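# Unload three sand cores from mould onto plywood

## Task

Lift three sand cores out of the mould: the elongated core with the rounded nose, plus the two upright bladed cores sitting in the mould half on the robot's right side. Set all three down on the plywood boards next to the mould and release them. The remaining two cores must stay upright in the mould, undisturbed.

## Robot and tools

Robot: two six-joint arms, left_arm and right_arm, each ending in a parallel two-finger gripper with a camera on the wrist (cam_left_wrist and cam_right_wrist, both 896x504). A two-camera stand is fixed to the floor behind the arms. Joint order for each arm, in every row and every per-joint list: waist, shoulder, elbow, wrist pitch, wrist yaw, wrist roll. Stated joint ranges in rad: waist -2.618 to 3.054, shoulder 0.000 to 3.142, elbow 0.000 to 3.142, wrist pitch -1.571 to 1.571, wrist yaw -1.571 to 1.571, wrist roll -2.094 to 2.094. The true end of a joint may differ from these by up to 0.059 rad.

Frames: the scene frame has its origin at table-top height, halfway between the nominal arm bases; +x points out over the table, +z up, and left_arm sits on the +y side (image left/right need not match). Calibrated bases: left_arm at (+0.031, +0.345, 0) m, quat_wxyz (+1.000, 0, 0, +0.008); right_arm at (+0.030, -0.335, 0) m, quat_wxyz (+1.000, 0, 0, -0.014). Each gripper's end_effector_position (m) and end_effector_quat_wxyz are reported in that arm's own base frame; fixed cameras and the table use the scene frame. Reported hand positions can be a few cm off, worse at long reach. Fingers point along the gripper's +z and separate along its y; the reported point lies between the pads, roughly 1 cm short of the tips.

execute_actions(actions, cameras): actions is a list of actions; each action is a table of 1 to 15 rows, each row one control step of 1/30 s; a short table repeats its last row to fill 15 steps. Every row is one flat list of 14 numbers in [-1, 1] covering both arms: left_arm's six joints then its opening, then right_arm's six joints then its opening. Joint entries are offsets, not poses: they are added to the Joint targets that held when the action began (not to the previous row), scaled so 1.0 equals 2.224 rad for waist, shoulder and elbow and 8.485 rad for the three wrist joints. Sending the same offset in a new action moves the joint further. Opening is absolute: +1 fully open, -1 closed; in between, the fingers go to where grip_measured reads that value. An empty actions list just reports state and images. An action that would push a joint more than 0.059 rad beyond its range is rejected for both arms; a malformed call is rejected whole. cameras: list of names, [] for none, null or ["all"] for all.

move(target, speed, blend, opening_speed, blocking, cameras): target is one 14-number row or a list of up to 15 rows, same layout and scaling as above; every row is an offset from the current Joint targets (not from the previous row). All joints travel together along a path lasting at least 0.5 s and at most 10 s. speed is the peak rate in rad/s of the joint with farthest to go, 0.01 to 12.57, default 0.5; one value or one per target. blend (rad) rounds corners between listed targets. opening_speed (per second on the -1..+1 scale, at least 0.2) ramps the fingers gradually, useful for closing gently on breakable sand cores. blocking=false returns after about 0.5 s while motion continues. Paths do not avoid obstacles or the other arm. The result adds a move: line such as done, off_target (resting over 0.035 rad from target), moving, held or fault, and possibly limits=held.

wait(seconds 0 to 10) lets time pass holding commands. stop() brakes a running move. zoom_image(camera, region=[x0,y0,x1,y1]) enlarges part of the latest image from cam_left_wrist or cam_right_wrist, in image pixels from the top-left, at most 504 by 504. finished_scene(scene) ends the current scene, given its number; call nothing after it in that reply.

Results: Joint positions and Joint velocities (rad, rad/s per arm, then finger-pad gap in m, 0.094 when fully open); Joint targets (the base for your next offsets); Tool commands; grip_measured (opening on the command scale, may read up to ~2.7 mm wide when empty); grip_effort_nm (motor effort, negative closing, not a pad force); Joint torques (N m, biased and noisy). "joint sent to its limit" means a joint was stopped at its end; "joint command not followed" means the clearance check altered targets. "within noise" velocities mean the arm is still. MOTOR HOT appears at 75 °C; an OVER-TEMPERATURE FAULT at 90 °C folds that arm and disables it. Targets are kept within a lead of measured angles, and targets placing the gripper over 200 mm from its current spot are scaled back, so big motions may need several actions.

To keep one gripper unchanged, resend its current opening; 0 is a real command. The gripper squeezes at about 50 to 64 N per pad once commanded roughly 0.05 below first-touch reading. Release by commanding well above grip_measured.

Avoid: dropping cores or releasing them while moving, fast impacts on the mould, table or fixed items, hard pushing, arms touching each other or one gripper closing on the other's fingers, strain on the wrist camera cables, anything falling or being left off the table, and long stretched or loaded holds that overheat motors. Occasionally a loose object gets briefly nudged by an outside push.

Each tool is called after "Emit:" by a JSON object that holds its "op" and its "data".

## Session

Emit:
{"op": "execute_actions", "data": {"actions": []}}

Scene clock: 0.00 s.
left_arm: end_effector_position=(+0.3491, -0.0518, +0.2089) grip_measured=+1.000 grip_effort_nm=n/a end_effector_quat_wxyz=(+0.533, -0.007, +0.816, -0.226) | right_arm: end_effector_position=(+0.3047, +0.0784, +0.1820) grip_measured=+1.000 grip_effort_nm=n/a end_effector_quat_wxyz=(+0.477, +0.034, +0.863, +0.162)
Joint positions: left_arm=[0.064 1.008 0.577 0.059 0.429 -0.249 0.094] | right_arm=[0.21 0.845 0.563 -0.234 -0.068 0.329 0.094]
Joint velocities: within noise
Joint torques (N m): no reading
Heat: left arm: 31 °C; right arm: 33 °C.
Joint targets: left_arm=[0.064 1.000 0.586 0.062 0.431 -0.247] | right_arm=[0.210 0.838 0.575 -0.230 -0.068 0.327]
Tool commands: left_gripper/opening=+1.0 right_gripper/opening=+1.0

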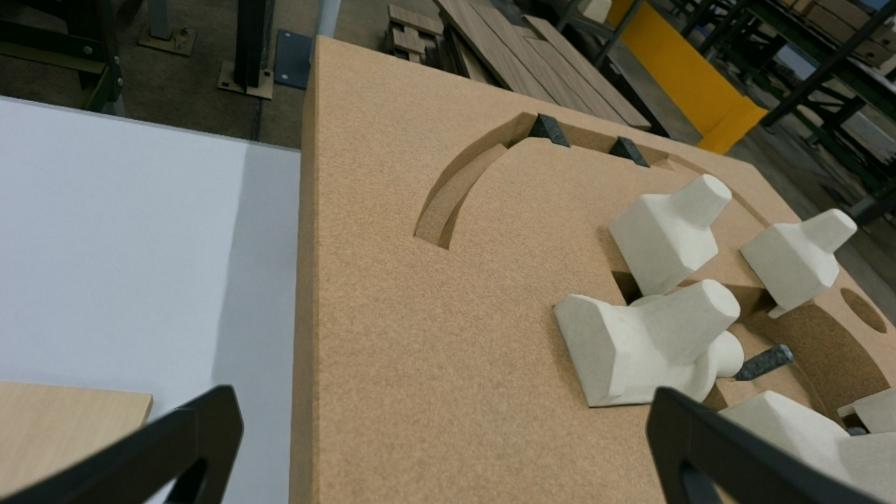

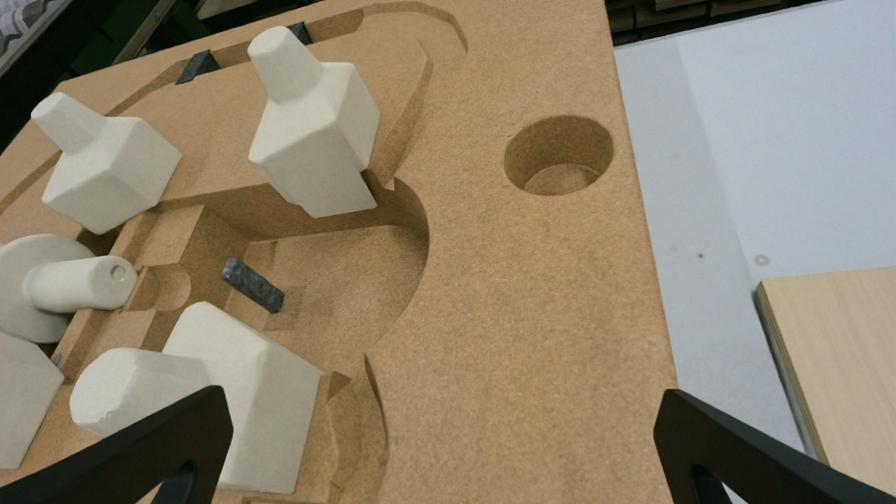

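Emit:
{"op": "move", "data": {"target": [-0.2671,0.478,0.8058,-0.1859,-0.0508,0.0291,0.2,0.1515,0.3098,0.5072,-0.1351,0.008,-0.0385,0.2], "speed": 1.4}}

Scene clock: 4.80 s.
left_arm: end_effector_position=(+0.3850, -0.2268, +0.2519) grip_measured=+0.202 grip_effort_nm=-0.061 end_effector_quat_wxyz=(+0.178, +0.256, +0.949, -0.053) | right_arm: end_effector_position=(+0.2799, +0.1706, +0.2440) grip_measured=+0.203 grip_effort_nm=-0.129 end_effector_quat_wxyz=(+0.171, -0.260, +0.949, +0.052)
Joint positions: left_arm=[-0.531 2.045 2.354 -1.507 0.009 -0.006 0.056] | right_arm=[0.54 1.52 1.672 -1.363 -0.007 0.006 0.057]
Joint velocities: within noise
Joint torques (N m): left_arm=[0.06 -7.82 6.45 1.06 -0.07 -0.01] | right_arm=[0.55 -4.53 7.71 0.55 0.06 -0.11]
Heat: left arm: 31 °C; right arm: 33 °C.
Joint targets: left_arm=[-0.531 2.063 2.379 -1.515 0.000 0.000] | right_arm=[0.546 1.527 1.703 -1.377 0.000 0.000]
move: done

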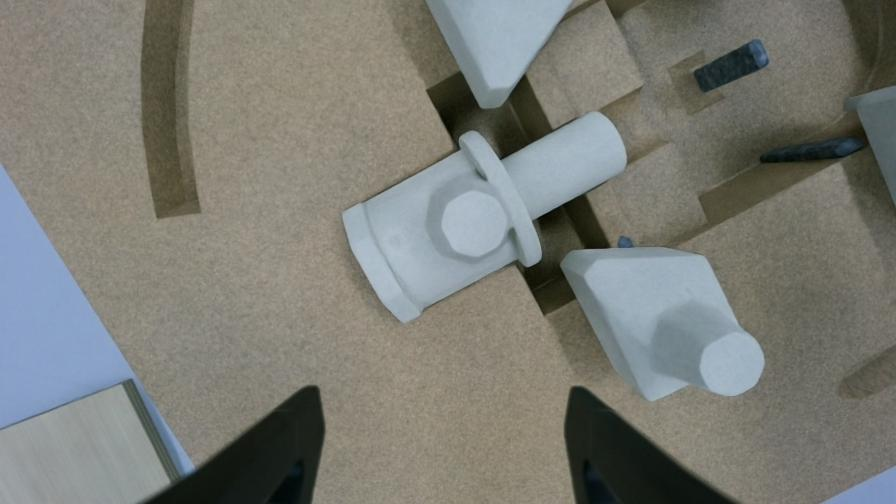

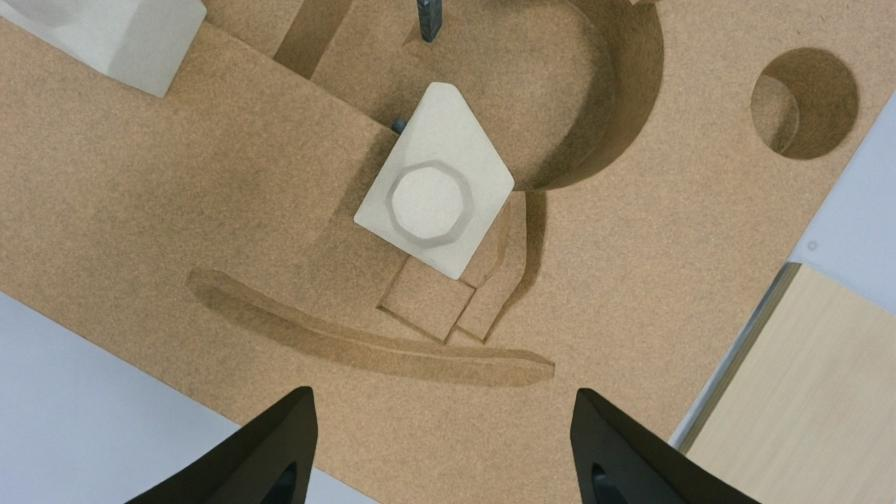

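Emit:
{"op": "move", "data": {"target": [-0.0112,-0.0823,-0.2583,0.0696,0,0,0.2,-0.0782,0.1715,0.1797,0.0097,0,0,0.2], "speed": 0.9}}

Scene clock: 63.17 s.
left_arm: end_effector_position=(+0.4147, -0.2535, +0.1810) grip_measured=+0.202 grip_effort_nm=-0.056 end_effector_quat_wxyz=(+0.246, +0.260, +0.931, -0.074) | right_arm: end_effector_position=(+0.4106, +0.1631, +0.2406) grip_measured=+0.203 grip_effort_nm=-0.125 end_effector_quat_wxyz=(+0.209, -0.179, +0.960, +0.042)
Joint positions: left_arm=[-0.548 1.925 1.813 -0.939 0.008 -0.006 0.056] | right_arm=[0.374 1.903 2.072 -1.31 -0.004 0.006 0.057]
Joint velocities: within noise
Joint torques (N m): left_arm=[-0.44 -12.52 4.63 1.56 -0.08 0.02] | right_arm=[-0.09 -7.8 7.72 0.92 0.03 -0.11]
Heat: left arm: 36 °C; right arm: 34 °C.
Joint targets: left_arm=[-0.555 1.880 1.804 -0.924 0.000 0.000] | right_arm=[0.372 1.909 2.103 -1.294 0.000 0.000]
move: off_target (left_arm); left_arm: the shoulder is farthest, 0.045 rad from its target

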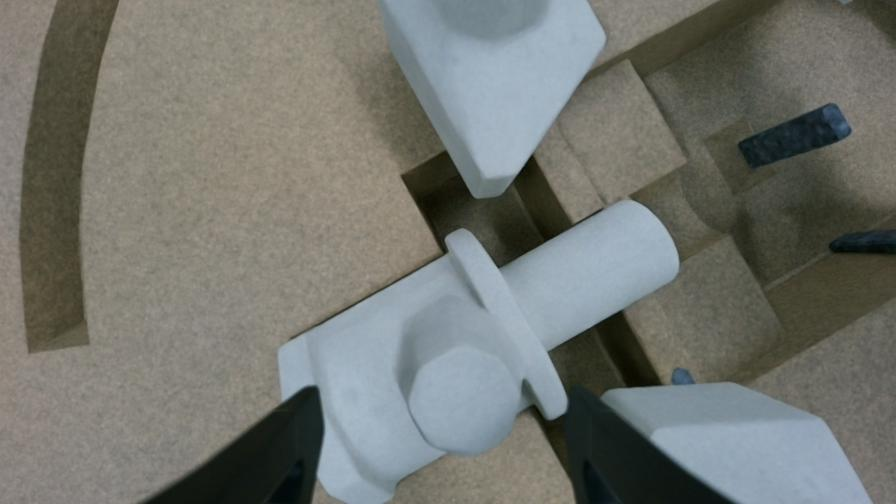

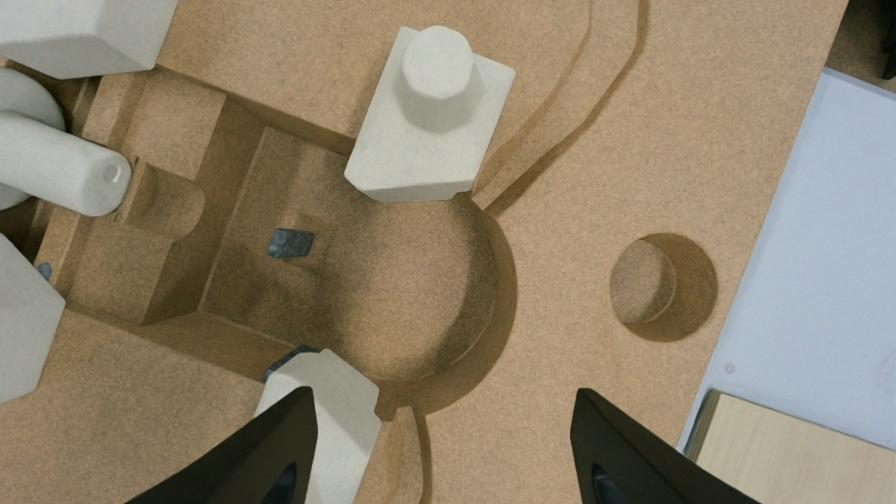

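Emit:
{"op": "move", "data": {"target": [[-0.005,0,0,0,0,0,0.2,-0.0022,0.0612,-0.0561,0.0543,0,0,0.2],[-0.005,-0.0057,-0.0966,0.0238,0,0,0.2,-0.0022,0.0545,-0.1556,0.0786,0,0,0.2]], "speed": 0.45}}

Scene clock: 74.60 s.
left_arm: end_effector_position=(+0.4077, -0.2552, +0.1409) grip_measured=+0.202 grip_effort_nm=-0.042 end_effector_quat_wxyz=(+0.249, +0.265, +0.928, -0.076) | right_arm: end_effector_position=(+0.5032, +0.2006, +0.1488) grip_measured=+0.203 grip_effort_nm=-0.129 end_effector_quat_wxyz=(+0.312, -0.175, +0.931, +0.065)
Joint positions: left_arm=[-0.559 1.891 1.605 -0.758 0.008 -0.004 0.056] | right_arm=[0.374 2.034 1.769 -0.656 -0.01 0.006 0.057]
Joint velocities: within noise
Joint torques (N m): left_arm=[-0.55 -10.66 4.11 1.8 -0.04 0] | right_arm=[-0.59 -10.25 5.22 1.32 0.09 -0.11]
Heat: left arm: 42 °C; right arm: 37 °C.
Joint targets: left_arm=[-0.567 1.868 1.589 -0.722 0.000 0.000] | right_arm=[0.367 2.030 1.757 -0.627 0.000 0.000]
move: done

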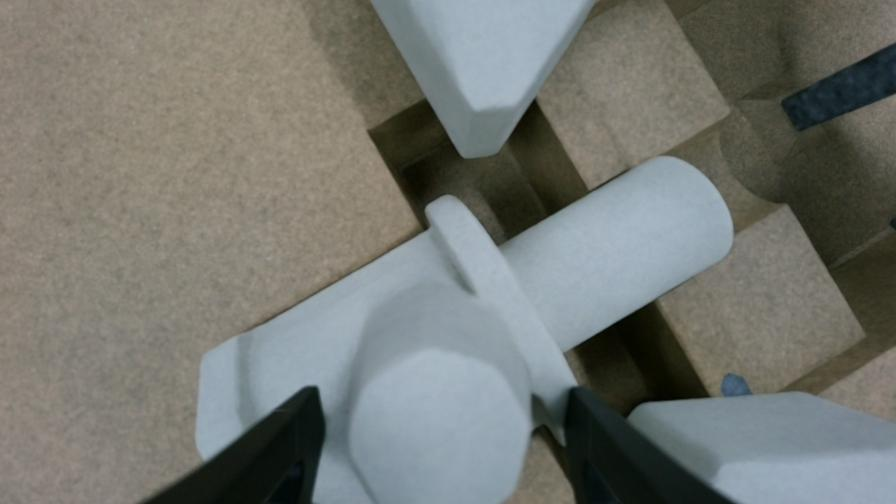

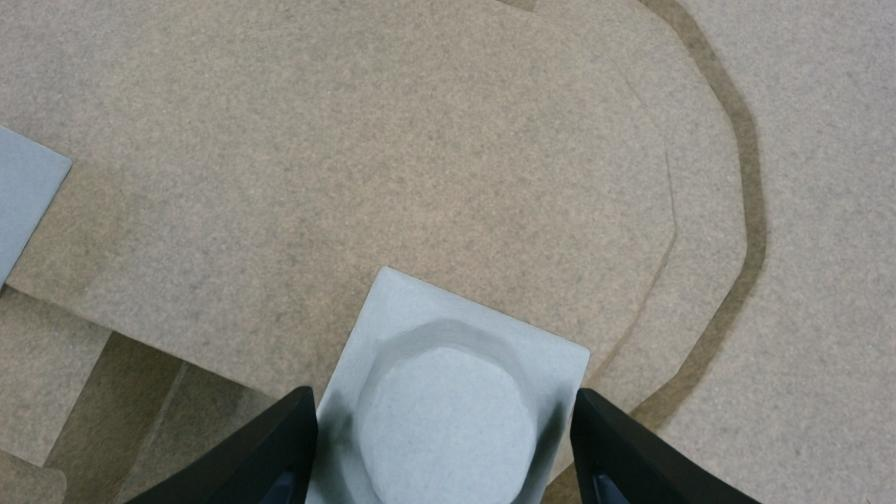

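Emit:
{"op": "move", "data": {"target": [[0,0,0,0,0,0,-0.6,0,0,0,0,0,0,-0.6],[0,0.0054,0.0969,-0.0239,0,0,-0.6,0,0.0068,0.0995,-0.0243,0,0,-0.6],[0,0.03,0.2318,-0.0422,0,0,-0.6,0,0.0282,0.2146,-0.0406,0,0,-0.6]], "speed": 0.35, "opening_speed": 0.6, "blend": 0.02}}

Scene clock: 83.03 s.
left_arm: end_effector_position=(+0.4070, -0.2527, +0.2344) grip_measured=-0.238 grip_effort_nm=-1.004 end_effector_quat_wxyz=(+0.251, +0.264, +0.929, -0.071) | right_arm: end_effector_position=(+0.5048, +0.2004, +0.2302) grip_measured=-0.265 grip_effort_nm=-1.004 end_effector_quat_wxyz=(+0.315, -0.174, +0.931, +0.063)
Joint positions: left_arm=[-0.559 1.943 2.052 -1.153 -0.002 -0.004 0.036] | right_arm=[0.374 2.096 2.187 -1.008 -0.006 0.006 0.035]
Joint velocities: within noise
Joint torques (N m): left_arm=[-0.66 -9.66 9.51 2.21 0.04 -0.01] | right_arm=[-0.59 -10.28 9.51 1.39 0.05 -0.11]
Heat: left arm: 42 °C; right arm: 40 °C.
Joint targets: left_arm=[-0.567 1.934 2.105 -1.080 0.000 0.001] | right_arm=[0.367 2.093 2.234 -0.972 0.000 0.000]
move: off_target (left_arm, right_arm); blend cut to 0 rad at target 1; left_arm: the wrist pitch is farthest, 0.073 rad from its target; right_arm: the elbow is farthest, 0.048 rad from its target

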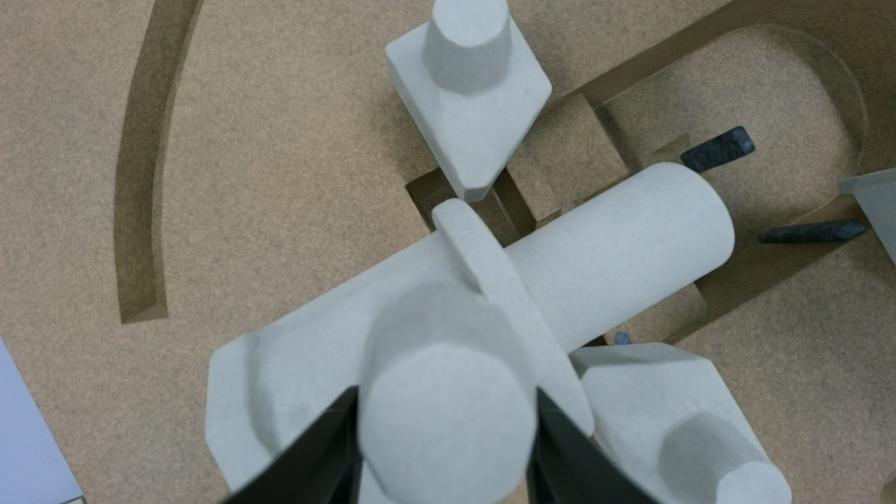

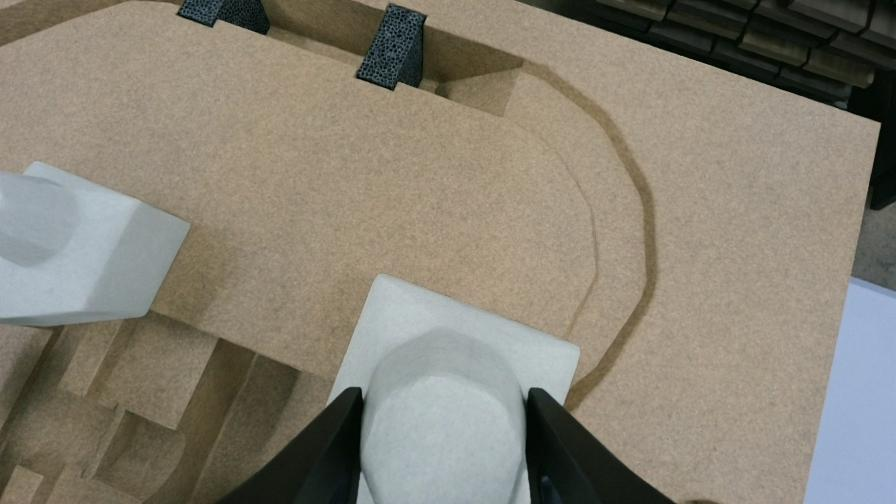

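Emit:
{"op": "move", "data": {"target": [[0.0751,-0.1643,-0.1591,0.0091,0,0,-0.6,-0.3224,-0.3169,-0.3075,-0.0106,0,0,-0.6],[0.3341,-0.2442,-0.3008,-0.0014,-0.0501,-0.092,-0.6,-0.6369,-0.2785,-0.7444,0.1436,-0.1457,0.0918,-0.6],[0.3341,-0.277,-0.4694,0.0344,-0.0501,-0.092,-0.6,-0.6369,-0.2296,-0.7661,0.1621,-0.1457,0.0918,-0.6],[0.3341,-0.2693,-0.518,0.049,-0.0501,-0.092,-0.6,-0.6369,-0.1806,-0.7877,0.1806,-0.1457,0.0918,-0.6]], "speed": [0.7,0.7,0.4,0.2], "blend": [0.08,0.03,0.03,0]}}

Scene clock: 105.57 s.
left_arm: end_effector_position=(+0.2938, +0.1181, +0.1093) grip_measured=-0.238 grip_effort_nm=-0.999 end_effector_quat_wxyz=(+0.241, -0.471, +0.841, +0.113) | right_arm: end_effector_position=(+0.2960, -0.1750, +0.0827) grip_measured=-0.266 grip_effort_nm=-1.009 end_effector_quat_wxyz=(+0.412, +0.453, +0.647, +0.455)
Joint positions: left_arm=[0.173 1.376 0.941 -0.733 -0.367 -0.772 0.036] | right_arm=[-1.044 1.692 0.482 0.503 -1.181 0.777 0.034]
Joint velocities: within noise
Joint torques (N m): left_arm=[0.21 -7.39 6.01 1.93 -0.85 -0.15] | right_arm=[-0.43 -5.19 3.84 1.56 -0.83 -0.02]
Heat: left arm: 42 °C; right arm: 43 °C.
Joint targets: left_arm=[0.177 1.335 0.953 -0.665 -0.425 -0.780] | right_arm=[-1.049 1.691 0.482 0.561 -1.236 0.779]
move: off_target (left_arm, right_arm); left_arm: the wrist pitch is farthest, 0.069 rad from its target; right_arm: the wrist pitch is farthest, 0.057 rad from its target

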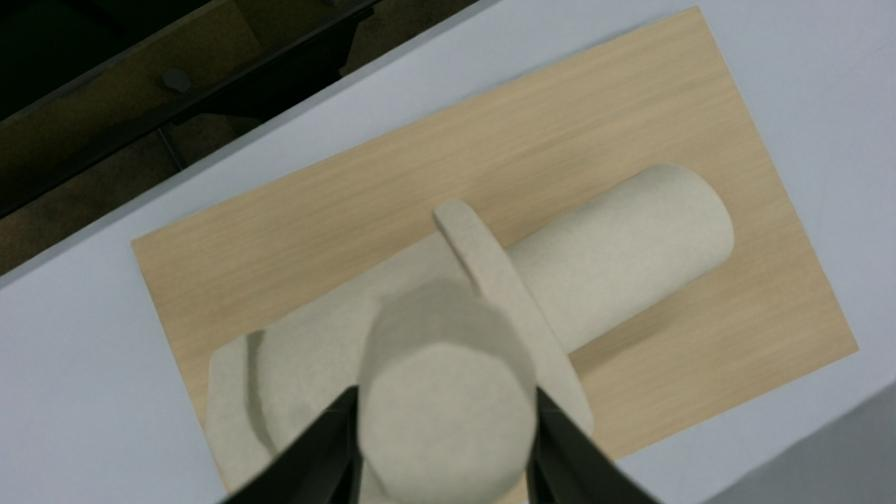

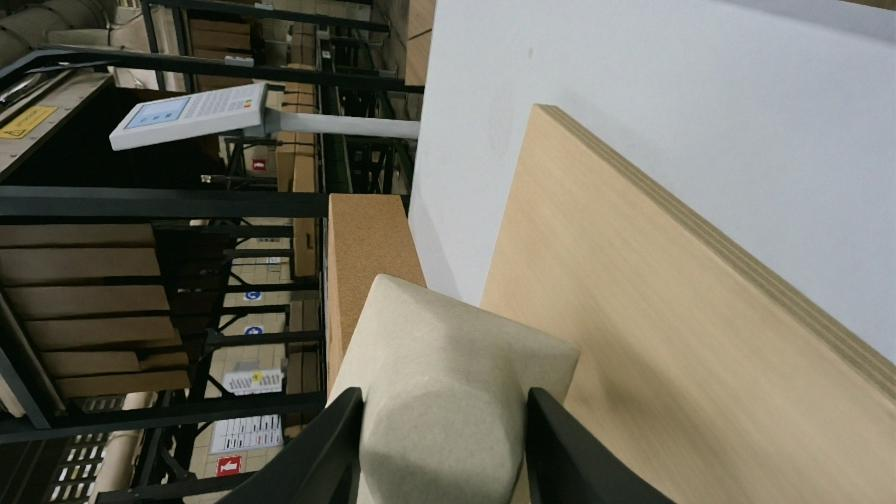

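Emit:
{"op": "move", "data": {"target": [0,0.0025,-0.0162,0.0049,0.001,0,-0.6,0,0.033,-0.012,0.012,0,0,-0.6], "speed": 0.08}}

Scene clock: 111.37 s.
left_arm: end_effector_position=(+0.2953, +0.1209, +0.1059) grip_measured=-0.238 grip_effort_nm=-0.994 end_effector_quat_wxyz=(+0.250, -0.472, +0.837, +0.117) | right_arm: end_effector_position=(+0.2952, -0.1733, +0.0679) grip_measured=-0.266 grip_effort_nm=-1.009 end_effector_quat_wxyz=(+0.414, +0.450, +0.647, +0.455)
Joint positions: left_arm=[0.173 1.376 0.918 -0.693 -0.382 -0.772 0.036] | right_arm=[-1.044 1.763 0.458 0.605 -1.184 0.778 0.034]
Joint velocities: within noise
Joint torques (N m): left_arm=[0.34 -6.94 5.05 1.98 -0.61 -0.15] | right_arm=[-0.44 -5.15 3.28 1.56 -0.81 -0.04]
Heat: left arm: 41 °C; right arm: 41 °C.
Joint targets: left_arm=[0.177 1.341 0.917 -0.623 -0.417 -0.780] | right_arm=[-1.049 1.765 0.455 0.662 -1.236 0.779]
move: off_target (left_arm, right_arm); left_arm: the wrist pitch is farthest, 0.070 rad from its target; right_arm: the wrist pitch is farthest, 0.058 rad from its target

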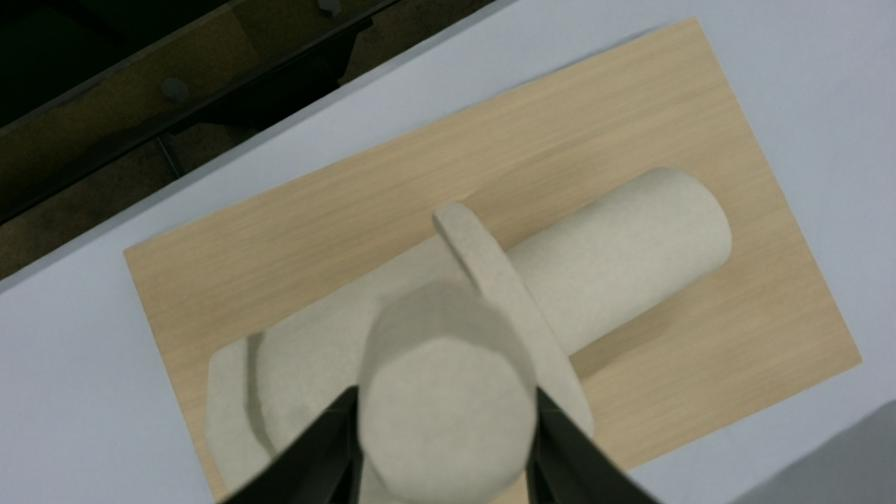

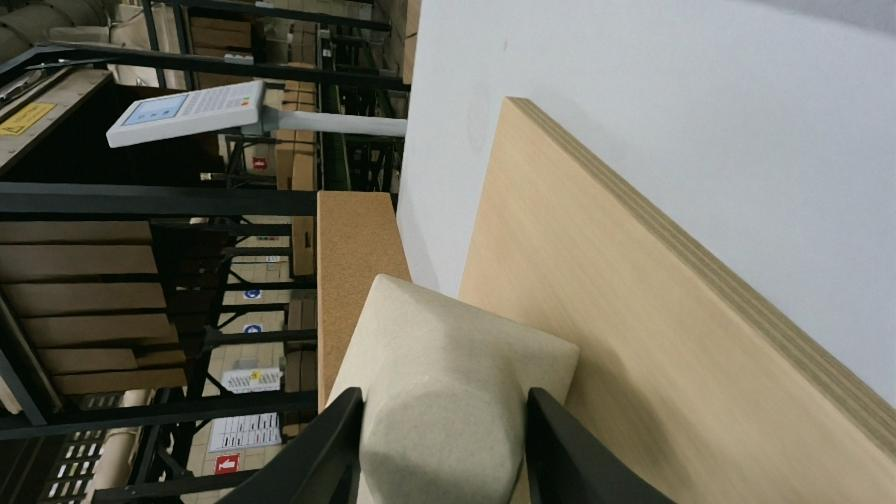

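Emit:
{"op": "move", "data": {"target": [[0,0.0015,-0.0081,0.0024,0.004,0,-0.6,0,0.014,-0.005,0.005,0.002,0,-0.6],[0,0.0005,-0.003,0.001,0.004,0,0.2,0,0.014,-0.005,0.005,0.002,0,0.05]], "speed": 0.08, "opening_speed": 0.3}}

Scene clock: 117.93 s.
left_arm: end_effector_position=(+0.3058, +0.1213, +0.1101) grip_measured=+0.198 grip_effort_nm=0.120 end_effector_quat_wxyz=(+0.275, -0.474, +0.830, +0.104) | right_arm: end_effector_position=(+0.2957, -0.1722, +0.0664) grip_measured=+0.047 grip_effort_nm=0.168 end_effector_quat_wxyz=(+0.420, +0.441, +0.648, +0.458)
Joint positions: left_arm=[0.173 1.369 0.907 -0.633 -0.374 -0.773 0.056] | right_arm=[-1.044 1.79 0.448 0.667 -1.199 0.786 0.049]
Joint velocities: within noise
Joint torques (N m): left_arm=[0.34 -6.28 5.42 1.5 -0.3 -0.15] | right_arm=[-0.44 -5.03 3 1.38 -0.5 -0.11]
Heat: left arm: 39 °C; right arm: 39 °C.
Joint targets: left_arm=[0.177 1.342 0.910 -0.614 -0.383 -0.780] | right_arm=[-1.049 1.795 0.444 0.705 -1.219 0.779]
move: off_target (right_arm); target 2's new numbers were sent with left_arm's wrist pitch 0.065 rad from that target; right_arm: the wrist pitch is farthest, 0.037 rad from its target

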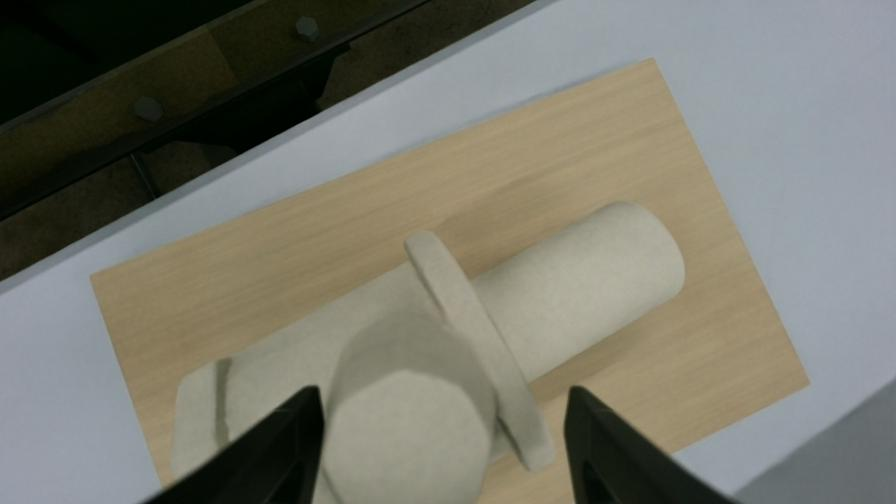

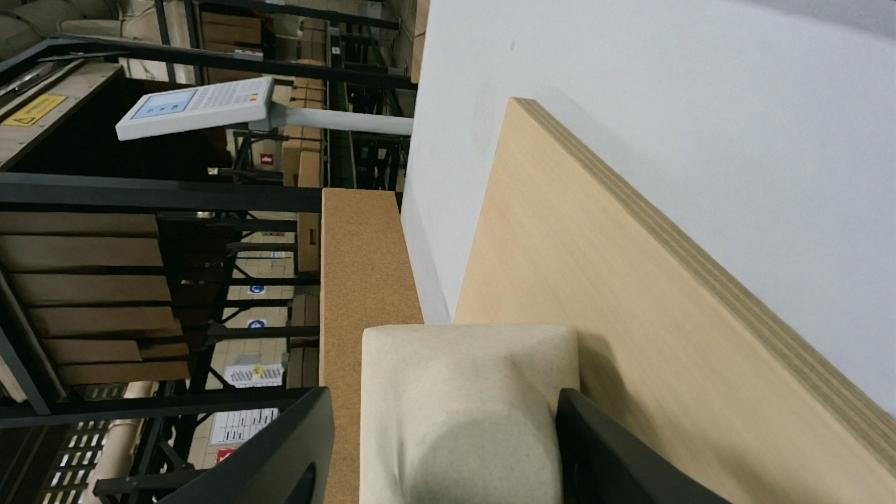

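Emit:
{"op": "move", "data": {"target": [[0.0045,0.0022,0.02,-0.0048,-0.0005,0,0.2,-0.0469,-0.014,0.0333,-0.049,-0.0084,-0.0376,0.1],[0.0045,0.0225,0.2365,-0.0563,-0.005,0,0.2,-0.0938,-0.0279,0.0667,-0.0979,-0.0167,-0.0752,0.1]], "speed": [0.25,0.5]}}

Scene clock: 129.20 s.
left_arm: end_effector_position=(+0.3120, +0.1292, +0.2408) grip_measured=+0.198 grip_effort_nm=0.125 end_effector_quat_wxyz=(+0.297, -0.480, +0.818, +0.111) | right_arm: end_effector_position=(+0.2442, -0.1775, +0.0614) grip_measured=+0.097 grip_effort_nm=0.168 end_effector_quat_wxyz=(+0.402, +0.448, +0.647, +0.468)
Joint positions: left_arm=[0.179 1.381 1.414 -1.086 -0.402 -0.773 0.056] | right_arm=[-1.25 1.761 0.569 -0.12 -1.322 0.162 0.052]
Joint velocities: within noise
Joint torques (N m): left_arm=[0.51 -3.63 6.99 1.32 -0.46 -0.14] | right_arm=[-0.65 -7.56 5.33 0.39 -0.86 -0.27]
Heat: left arm: 37 °C; right arm: 38 °C.
Joint targets: left_arm=[0.187 1.392 1.436 -1.092 -0.425 -0.780] | right_arm=[-1.258 1.733 0.593 -0.126 -1.361 0.141]
move: off_target (right_arm); right_arm: the wrist yaw is farthest, 0.039 rad from its target

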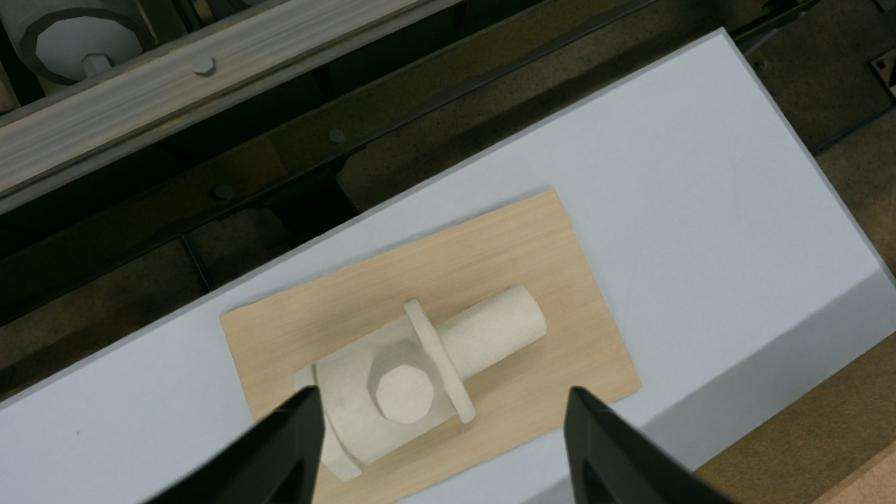

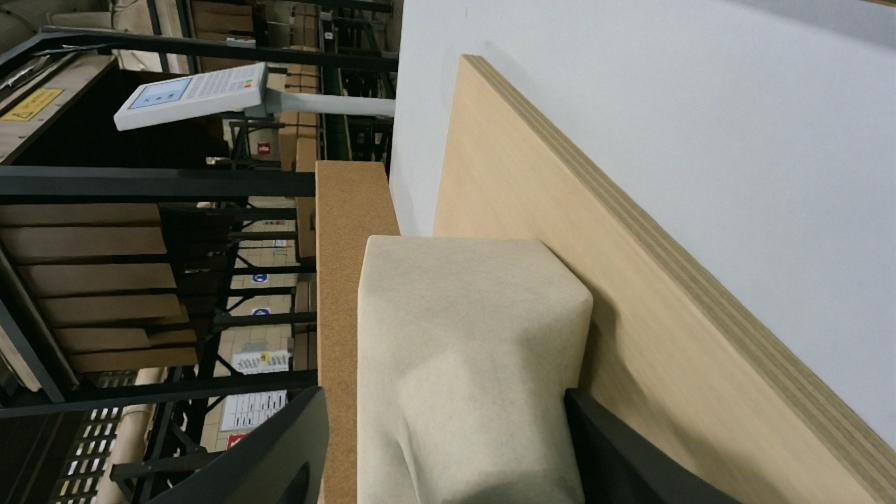

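Emit:
{"op": "move", "data": {"target": [[0,0,0,0,0,0,0.2,-0.0585,0.0515,0.0819,-0.0816,0,-0.0752,0.1],[0,0,0,0,0,0,0.2,0.026,-0.06,0.408,-0.1266,0.09,-0.0166,0.2]], "speed": [0.4,0.8]}}

Scene clock: 144.87 s.
left_arm: end_effector_position=(+0.3118, +0.1292, +0.2408) grip_measured=+0.198 grip_effort_nm=0.120 end_effector_quat_wxyz=(+0.296, -0.480, +0.818, +0.111) | right_arm: end_effector_position=(+0.2152, -0.2775, +0.1969) grip_measured=+0.197 grip_effort_nm=0.178 end_effector_quat_wxyz=(+0.263, +0.507, +0.803, +0.171)
Joint positions: left_arm=[0.179 1.381 1.414 -1.086 -0.402 -0.773 0.056] | right_arm=[-1.206 1.612 1.48 -1.188 -0.594 -0.002 0.056]
Joint velocities: within noise
Joint torques (N m): left_arm=[0.5 -3.64 6.94 1.31 -0.47 -0.13] | right_arm=[0.49 -6.91 6.97 0.39 -0.31 -0.01]
Heat: left arm: 35 °C; right arm: 37 °C.
Joint targets: left_arm=[0.187 1.392 1.436 -1.092 -0.425 -0.780] | right_arm=[-1.200 1.600 1.500 -1.200 -0.597 0.000]
move: done

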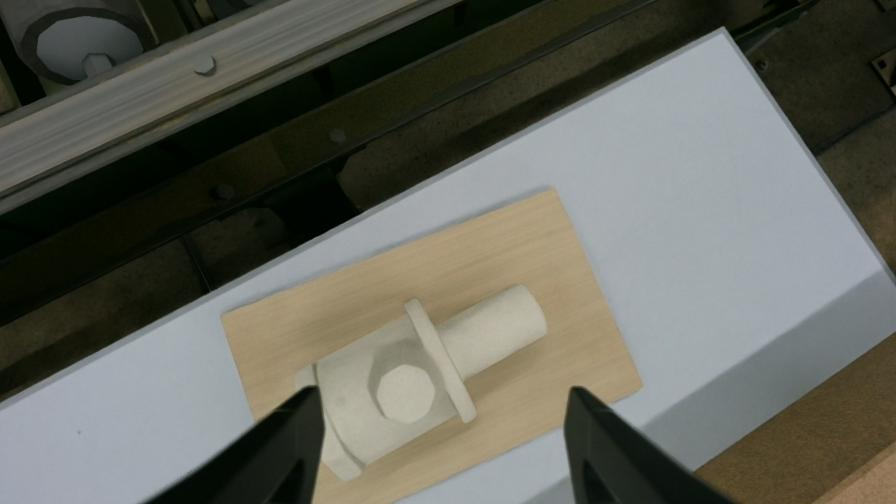

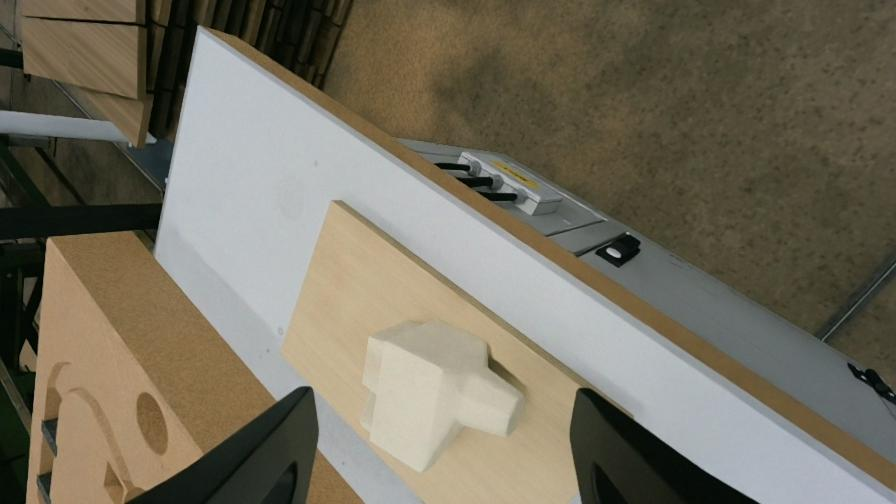

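Emit:
{"op": "move", "data": {"target": [0,0,0,0,0,0,0.2,0.7923,-0.0638,-0.0721,0.0375,0.0704,0,0.2], "speed": 1.1, "cameras": ["cam_right_wrist"]}}

Scene clock: 171.10 s.
left_arm: end_effector_position=(+0.3118, +0.1292, +0.2408) grip_measured=+0.198 grip_effort_nm=0.120 end_effector_quat_wxyz=(+0.296, -0.480, +0.818, +0.111) | right_arm: end_effector_position=(+0.3165, +0.2020, +0.1921) grip_measured=+0.197 grip_effort_nm=0.173 end_effector_quat_wxyz=(+0.252, -0.269, +0.927, +0.076)
Joint positions: left_arm=[0.179 1.381 1.414 -1.086 -0.402 -0.773 0.056] | right_arm=[0.562 1.486 1.351 -0.903 -0.007 -0.001 0.056]
Joint velocities: within noise
Joint torques (N m): left_arm=[0.64 -3.55 6.94 1.31 -0.48 -0.14] | right_arm=[0.03 -7.64 5.01 1.09 0.06 -0.03]
Heat: left arm: 36 °C; right arm: 39 °C.
Joint targets: left_arm=[0.187 1.392 1.436 -1.092 -0.425 -0.780] | right_arm=[0.562 1.458 1.340 -0.882 0.000 0.000]
move: done
Images, in order (width x height): cam_right_wrist 896x504.

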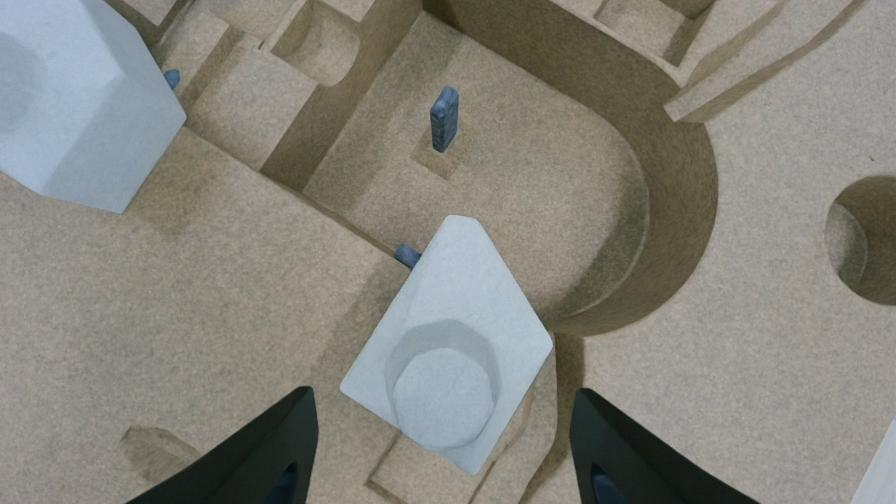

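Emit:
{"op": "move", "data": {"target": [[0,0,0,0,0,0,0.2,0,-0.0017,-0.0911,0.0234,0,0,0.2],[0,0,0,0,0,0,0.2,0,-0.0017,-0.0911,0.0234,0,0,-0.6],[0,0,0,0,0,0,0.2,0,0,0,0,0,0,-0.6],[0,0,0,0,0,0,0.2,0,0.0113,0.0914,-0.0116,0,0,-0.6]], "speed": 0.35, "opening_speed": 0.6, "cameras": ["cam_right_wrist"]}}

Scene clock: 180.20 s.
left_arm: end_effector_position=(+0.3118, +0.1292, +0.2408) grip_measured=+0.198 grip_effort_nm=0.120 end_effector_quat_wxyz=(+0.296, -0.480, +0.818, +0.111) | right_arm: end_effector_position=(+0.3149, +0.2011, +0.2278) grip_measured=-0.298 grip_effort_nm=-1.009 end_effector_quat_wxyz=(+0.258, -0.268, +0.925, +0.078)
Joint positions: left_arm=[0.179 1.381 1.414 -1.086 -0.402 -0.773 0.056] | right_arm=[0.562 1.491 1.492 -1.027 -0.008 0 0.033]
Joint velocities: within noise
Joint torques (N m): left_arm=[0.58 -3.54 6.98 1.31 -0.47 -0.12] | right_arm=[0.02 -5.87 9.77 1.38 0.06 -0.04]
Heat: left arm: 36 °C; right arm: 38 °C.
Joint targets: left_arm=[0.187 1.392 1.436 -1.092 -0.425 -0.780] | right_arm=[0.562 1.483 1.543 -0.980 0.000 0.000]
move: off_target (right_arm); target 2's new numbers were sent with right_arm's wrist pitch 0.041 rad from that target; right_arm: the elbow is farthest, 0.051 rad from its target
Images, in order (width x height): cam_right_wrist 896x504.

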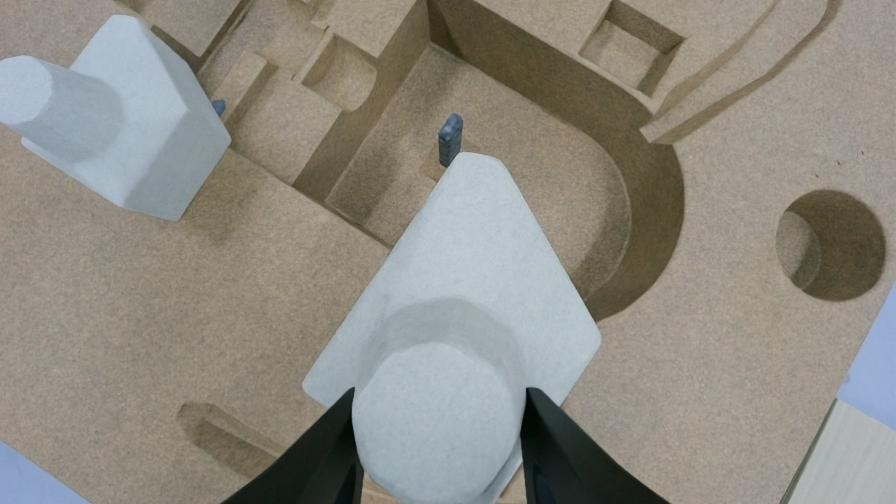

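Emit:
{"op": "move", "data": {"target": [[0,0,0,0,0,0,0.2,-0.4775,-0.0148,0.0481,-0.0141,0,0,-0.6],[0,0,0,0,0,0,0.2,-0.9344,0.1148,-0.3231,-0.0641,-0.1577,-0.1532,-0.6]], "speed": 0.7, "blend": 0.1}}

Scene clock: 190.67 s.
left_arm: end_effector_position=(+0.3118, +0.1292, +0.2408) grip_measured=+0.198 grip_effort_nm=0.115 end_effector_quat_wxyz=(+0.296, -0.480, +0.818, +0.111) | right_arm: end_effector_position=(+0.1822, -0.1586, +0.1357) grip_measured=-0.300 grip_effort_nm=-1.009 end_effector_quat_wxyz=(+0.474, +0.318, +0.711, +0.411)
Joint positions: left_arm=[0.179 1.381 1.414 -1.086 -0.402 -0.773 0.056] | right_arm=[-1.511 1.738 0.827 -1.475 -1.254 -1.276 0.033]
Joint velocities: within noise
Joint torques (N m): left_arm=[0.55 -3.62 6.95 1.3 -0.45 -0.16] | right_arm=[-0.36 -4.81 2.97 -1.35 -1.15 -0.31]
Heat: left arm: 36 °C; right arm: 37 °C.
Joint targets: left_arm=[0.187 1.392 1.436 -1.092 -0.425 -0.780] | right_arm=[-1.516 1.739 0.824 -1.524 -1.338 -1.300]
move: off_target (right_arm); right_arm: the wrist yaw is farthest, 0.084 rad from its target

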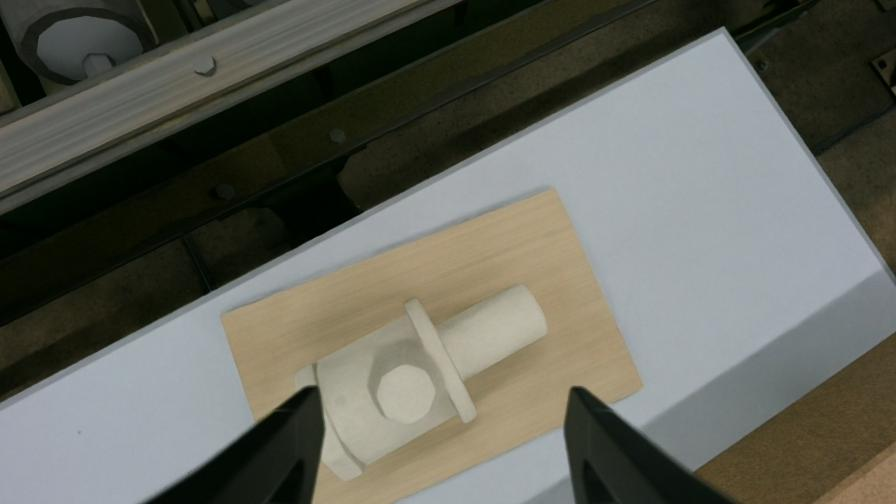

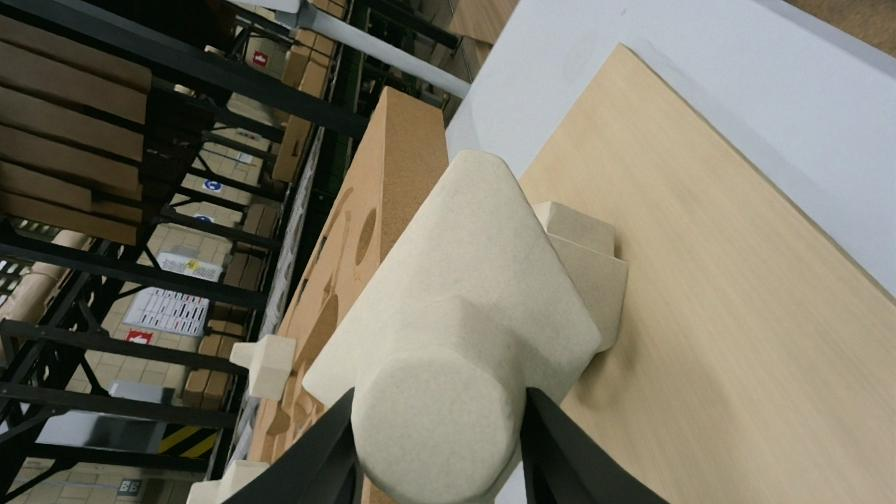

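Emit:
{"op": "move", "data": {"target": [0,0,0,0,0,0,0.2,0,0.065,-0.0272,0.0243,0,0,-0.6], "speed": 0.25, "cameras": ["cam_right_wrist"]}}

Scene clock: 198.30 s.
left_arm: end_effector_position=(+0.3118, +0.1292, +0.2408) grip_measured=+0.198 grip_effort_nm=0.120 end_effector_quat_wxyz=(+0.296, -0.480, +0.818, +0.111) | right_arm: end_effector_position=(+0.1824, -0.1579, +0.0934) grip_measured=-0.300 grip_effort_nm=-1.004 end_effector_quat_wxyz=(+0.470, +0.326, +0.704, +0.420)
Joint positions: left_arm=[0.179 1.381 1.414 -1.086 -0.402 -0.773 0.056] | right_arm=[-1.511 1.881 0.768 -1.301 -1.258 -1.277 0.033]
Joint velocities: within noise
Joint torques (N m): left_arm=[0.53 -3.58 6.94 1.3 -0.46 -0.13] | right_arm=[-0.39 -5.14 2.18 -1.05 -1.1 -0.3]
Heat: left arm: 36 °C; right arm: 36 °C.
Joint targets: left_arm=[0.187 1.392 1.436 -1.092 -0.425 -0.780] | right_arm=[-1.516 1.883 0.764 -1.318 -1.338 -1.300]
move: off_target (right_arm); right_arm: the wrist yaw is farthest, 0.080 rad from its target
Images, in order (width x height): cam_right_wrist 896x504.

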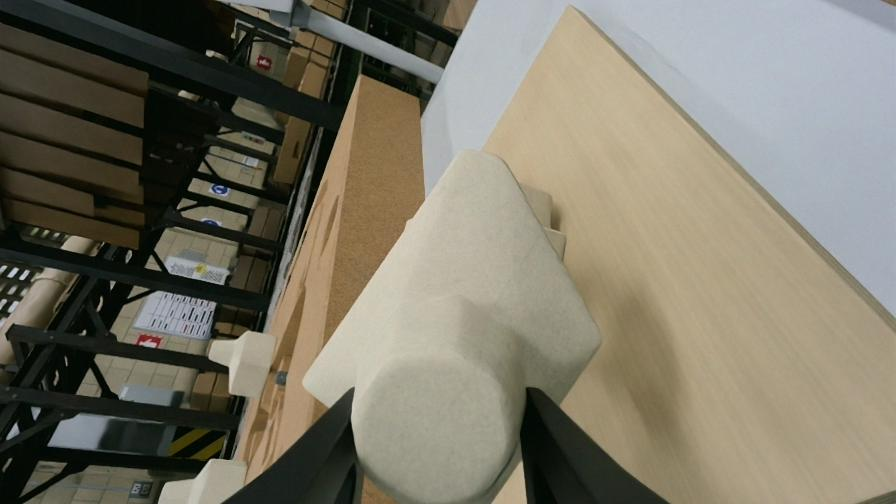

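Emit:
{"op": "move", "data": {"target": [0,0,0,0,0,0,0.2,0,0.018,-0.0045,0.0058,0,0,-0.6], "speed": 0.12, "cameras": ["cam_right_wrist"]}}

Emit:
{"op": "move", "data": {"target": [0,0,0,0,0,0,0.2,0,0.01,-0.002,0.003,0,0,-0.6], "speed": 0.1, "cameras": ["cam_right_wrist"]}}

Scene clock: 202.93 s.
left_arm: end_effector_position=(+0.3118, +0.1292, +0.2408) grip_measured=+0.198 grip_effort_nm=0.105 end_effector_quat_wxyz=(+0.296, -0.480, +0.818, +0.111) | right_arm: end_effector_position=(+0.1824, -0.1583, +0.0824) grip_measured=-0.300 grip_effort_nm=-1.009 end_effector_quat_wxyz=(+0.471, +0.325, +0.705, +0.420)
Joint positions: left_arm=[0.179 1.381 1.414 -1.086 -0.402 -0.773 0.056] | right_arm=[-1.511 1.92 0.759 -1.252 -1.258 -1.277 0.033]
Joint velocities: within noise
Joint torques (N m): left_arm=[0.64 -3.62 6.99 1.3 -0.48 -0.14] | right_arm=[-0.43 -5.16 1.94 -1.04 -1.1 -0.3]
Heat: left arm: 36 °C; right arm: 36 °C.
Joint targets: left_arm=[0.187 1.392 1.436 -1.092 -0.425 -0.780] | right_arm=[-1.516 1.923 0.754 -1.269 -1.338 -1.300]
move: off_target (right_arm); right_arm: the wrist yaw is farthest, 0.080 rad from its target
Images, in order (width x height): cam_right_wrist 896x504.

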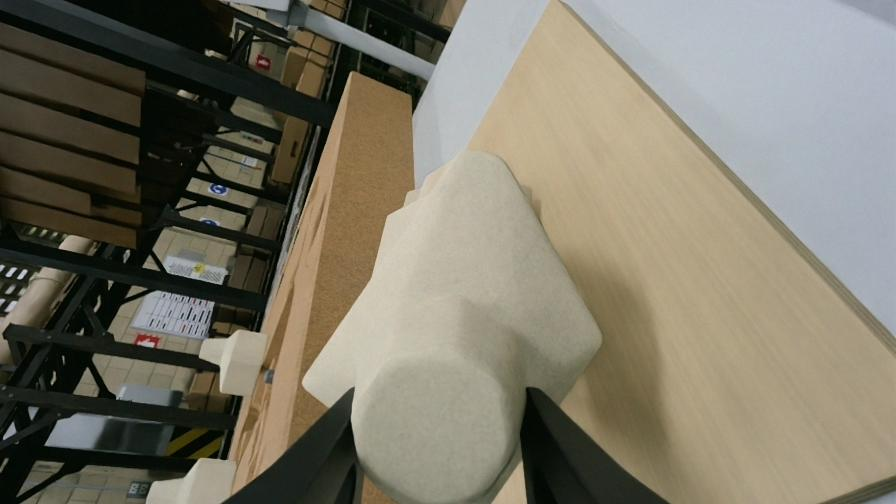

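Scene clock: 203.77 s.
left_arm: end_effector_position=(+0.3118, +0.1292, +0.2408) grip_measured=+0.198 grip_effort_nm=0.129 end_effector_quat_wxyz=(+0.296, -0.480, +0.818, +0.111) | right_arm: end_effector_position=(+0.1825, -0.1595, +0.0768) grip_measured=-0.300 grip_effort_nm=-1.004 end_effector_quat_wxyz=(+0.471, +0.324, +0.705, +0.419)
Joint positions: left_arm=[0.179 1.381 1.414 -1.086 -0.402 -0.773 0.056] | right_arm=[-1.511 1.941 0.759 -1.227 -1.258 -1.277 0.033]
Joint velocities: within noise
Joint torques (N m): left_arm=[0.68 -3.55 6.99 1.31 -0.47 -0.16] | right_arm=[-0.42 -5.19 1.51 -1.02 -1.1 -0.3]
Heat: left arm: 36 °C; right arm: 36 °C.
Joint targets: left_arm=[0.187 1.392 1.436 -1.092 -0.425 -0.780] | right_arm=[-1.516 1.945 0.750 -1.243 -1.338 -1.300]
move: off_target (right_arm); right_arm: the wrist yaw is farthest, 0.080 rad from its target
Images, in order (width x height): cam_right_wrist 896x504.

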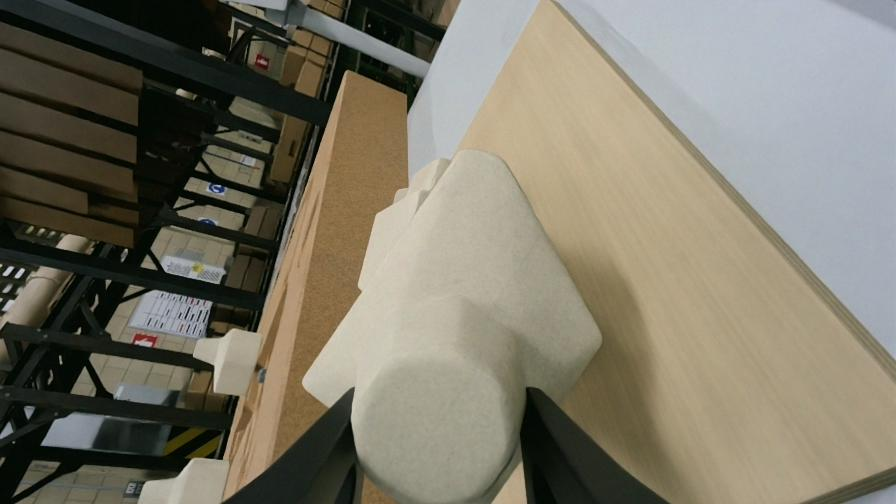

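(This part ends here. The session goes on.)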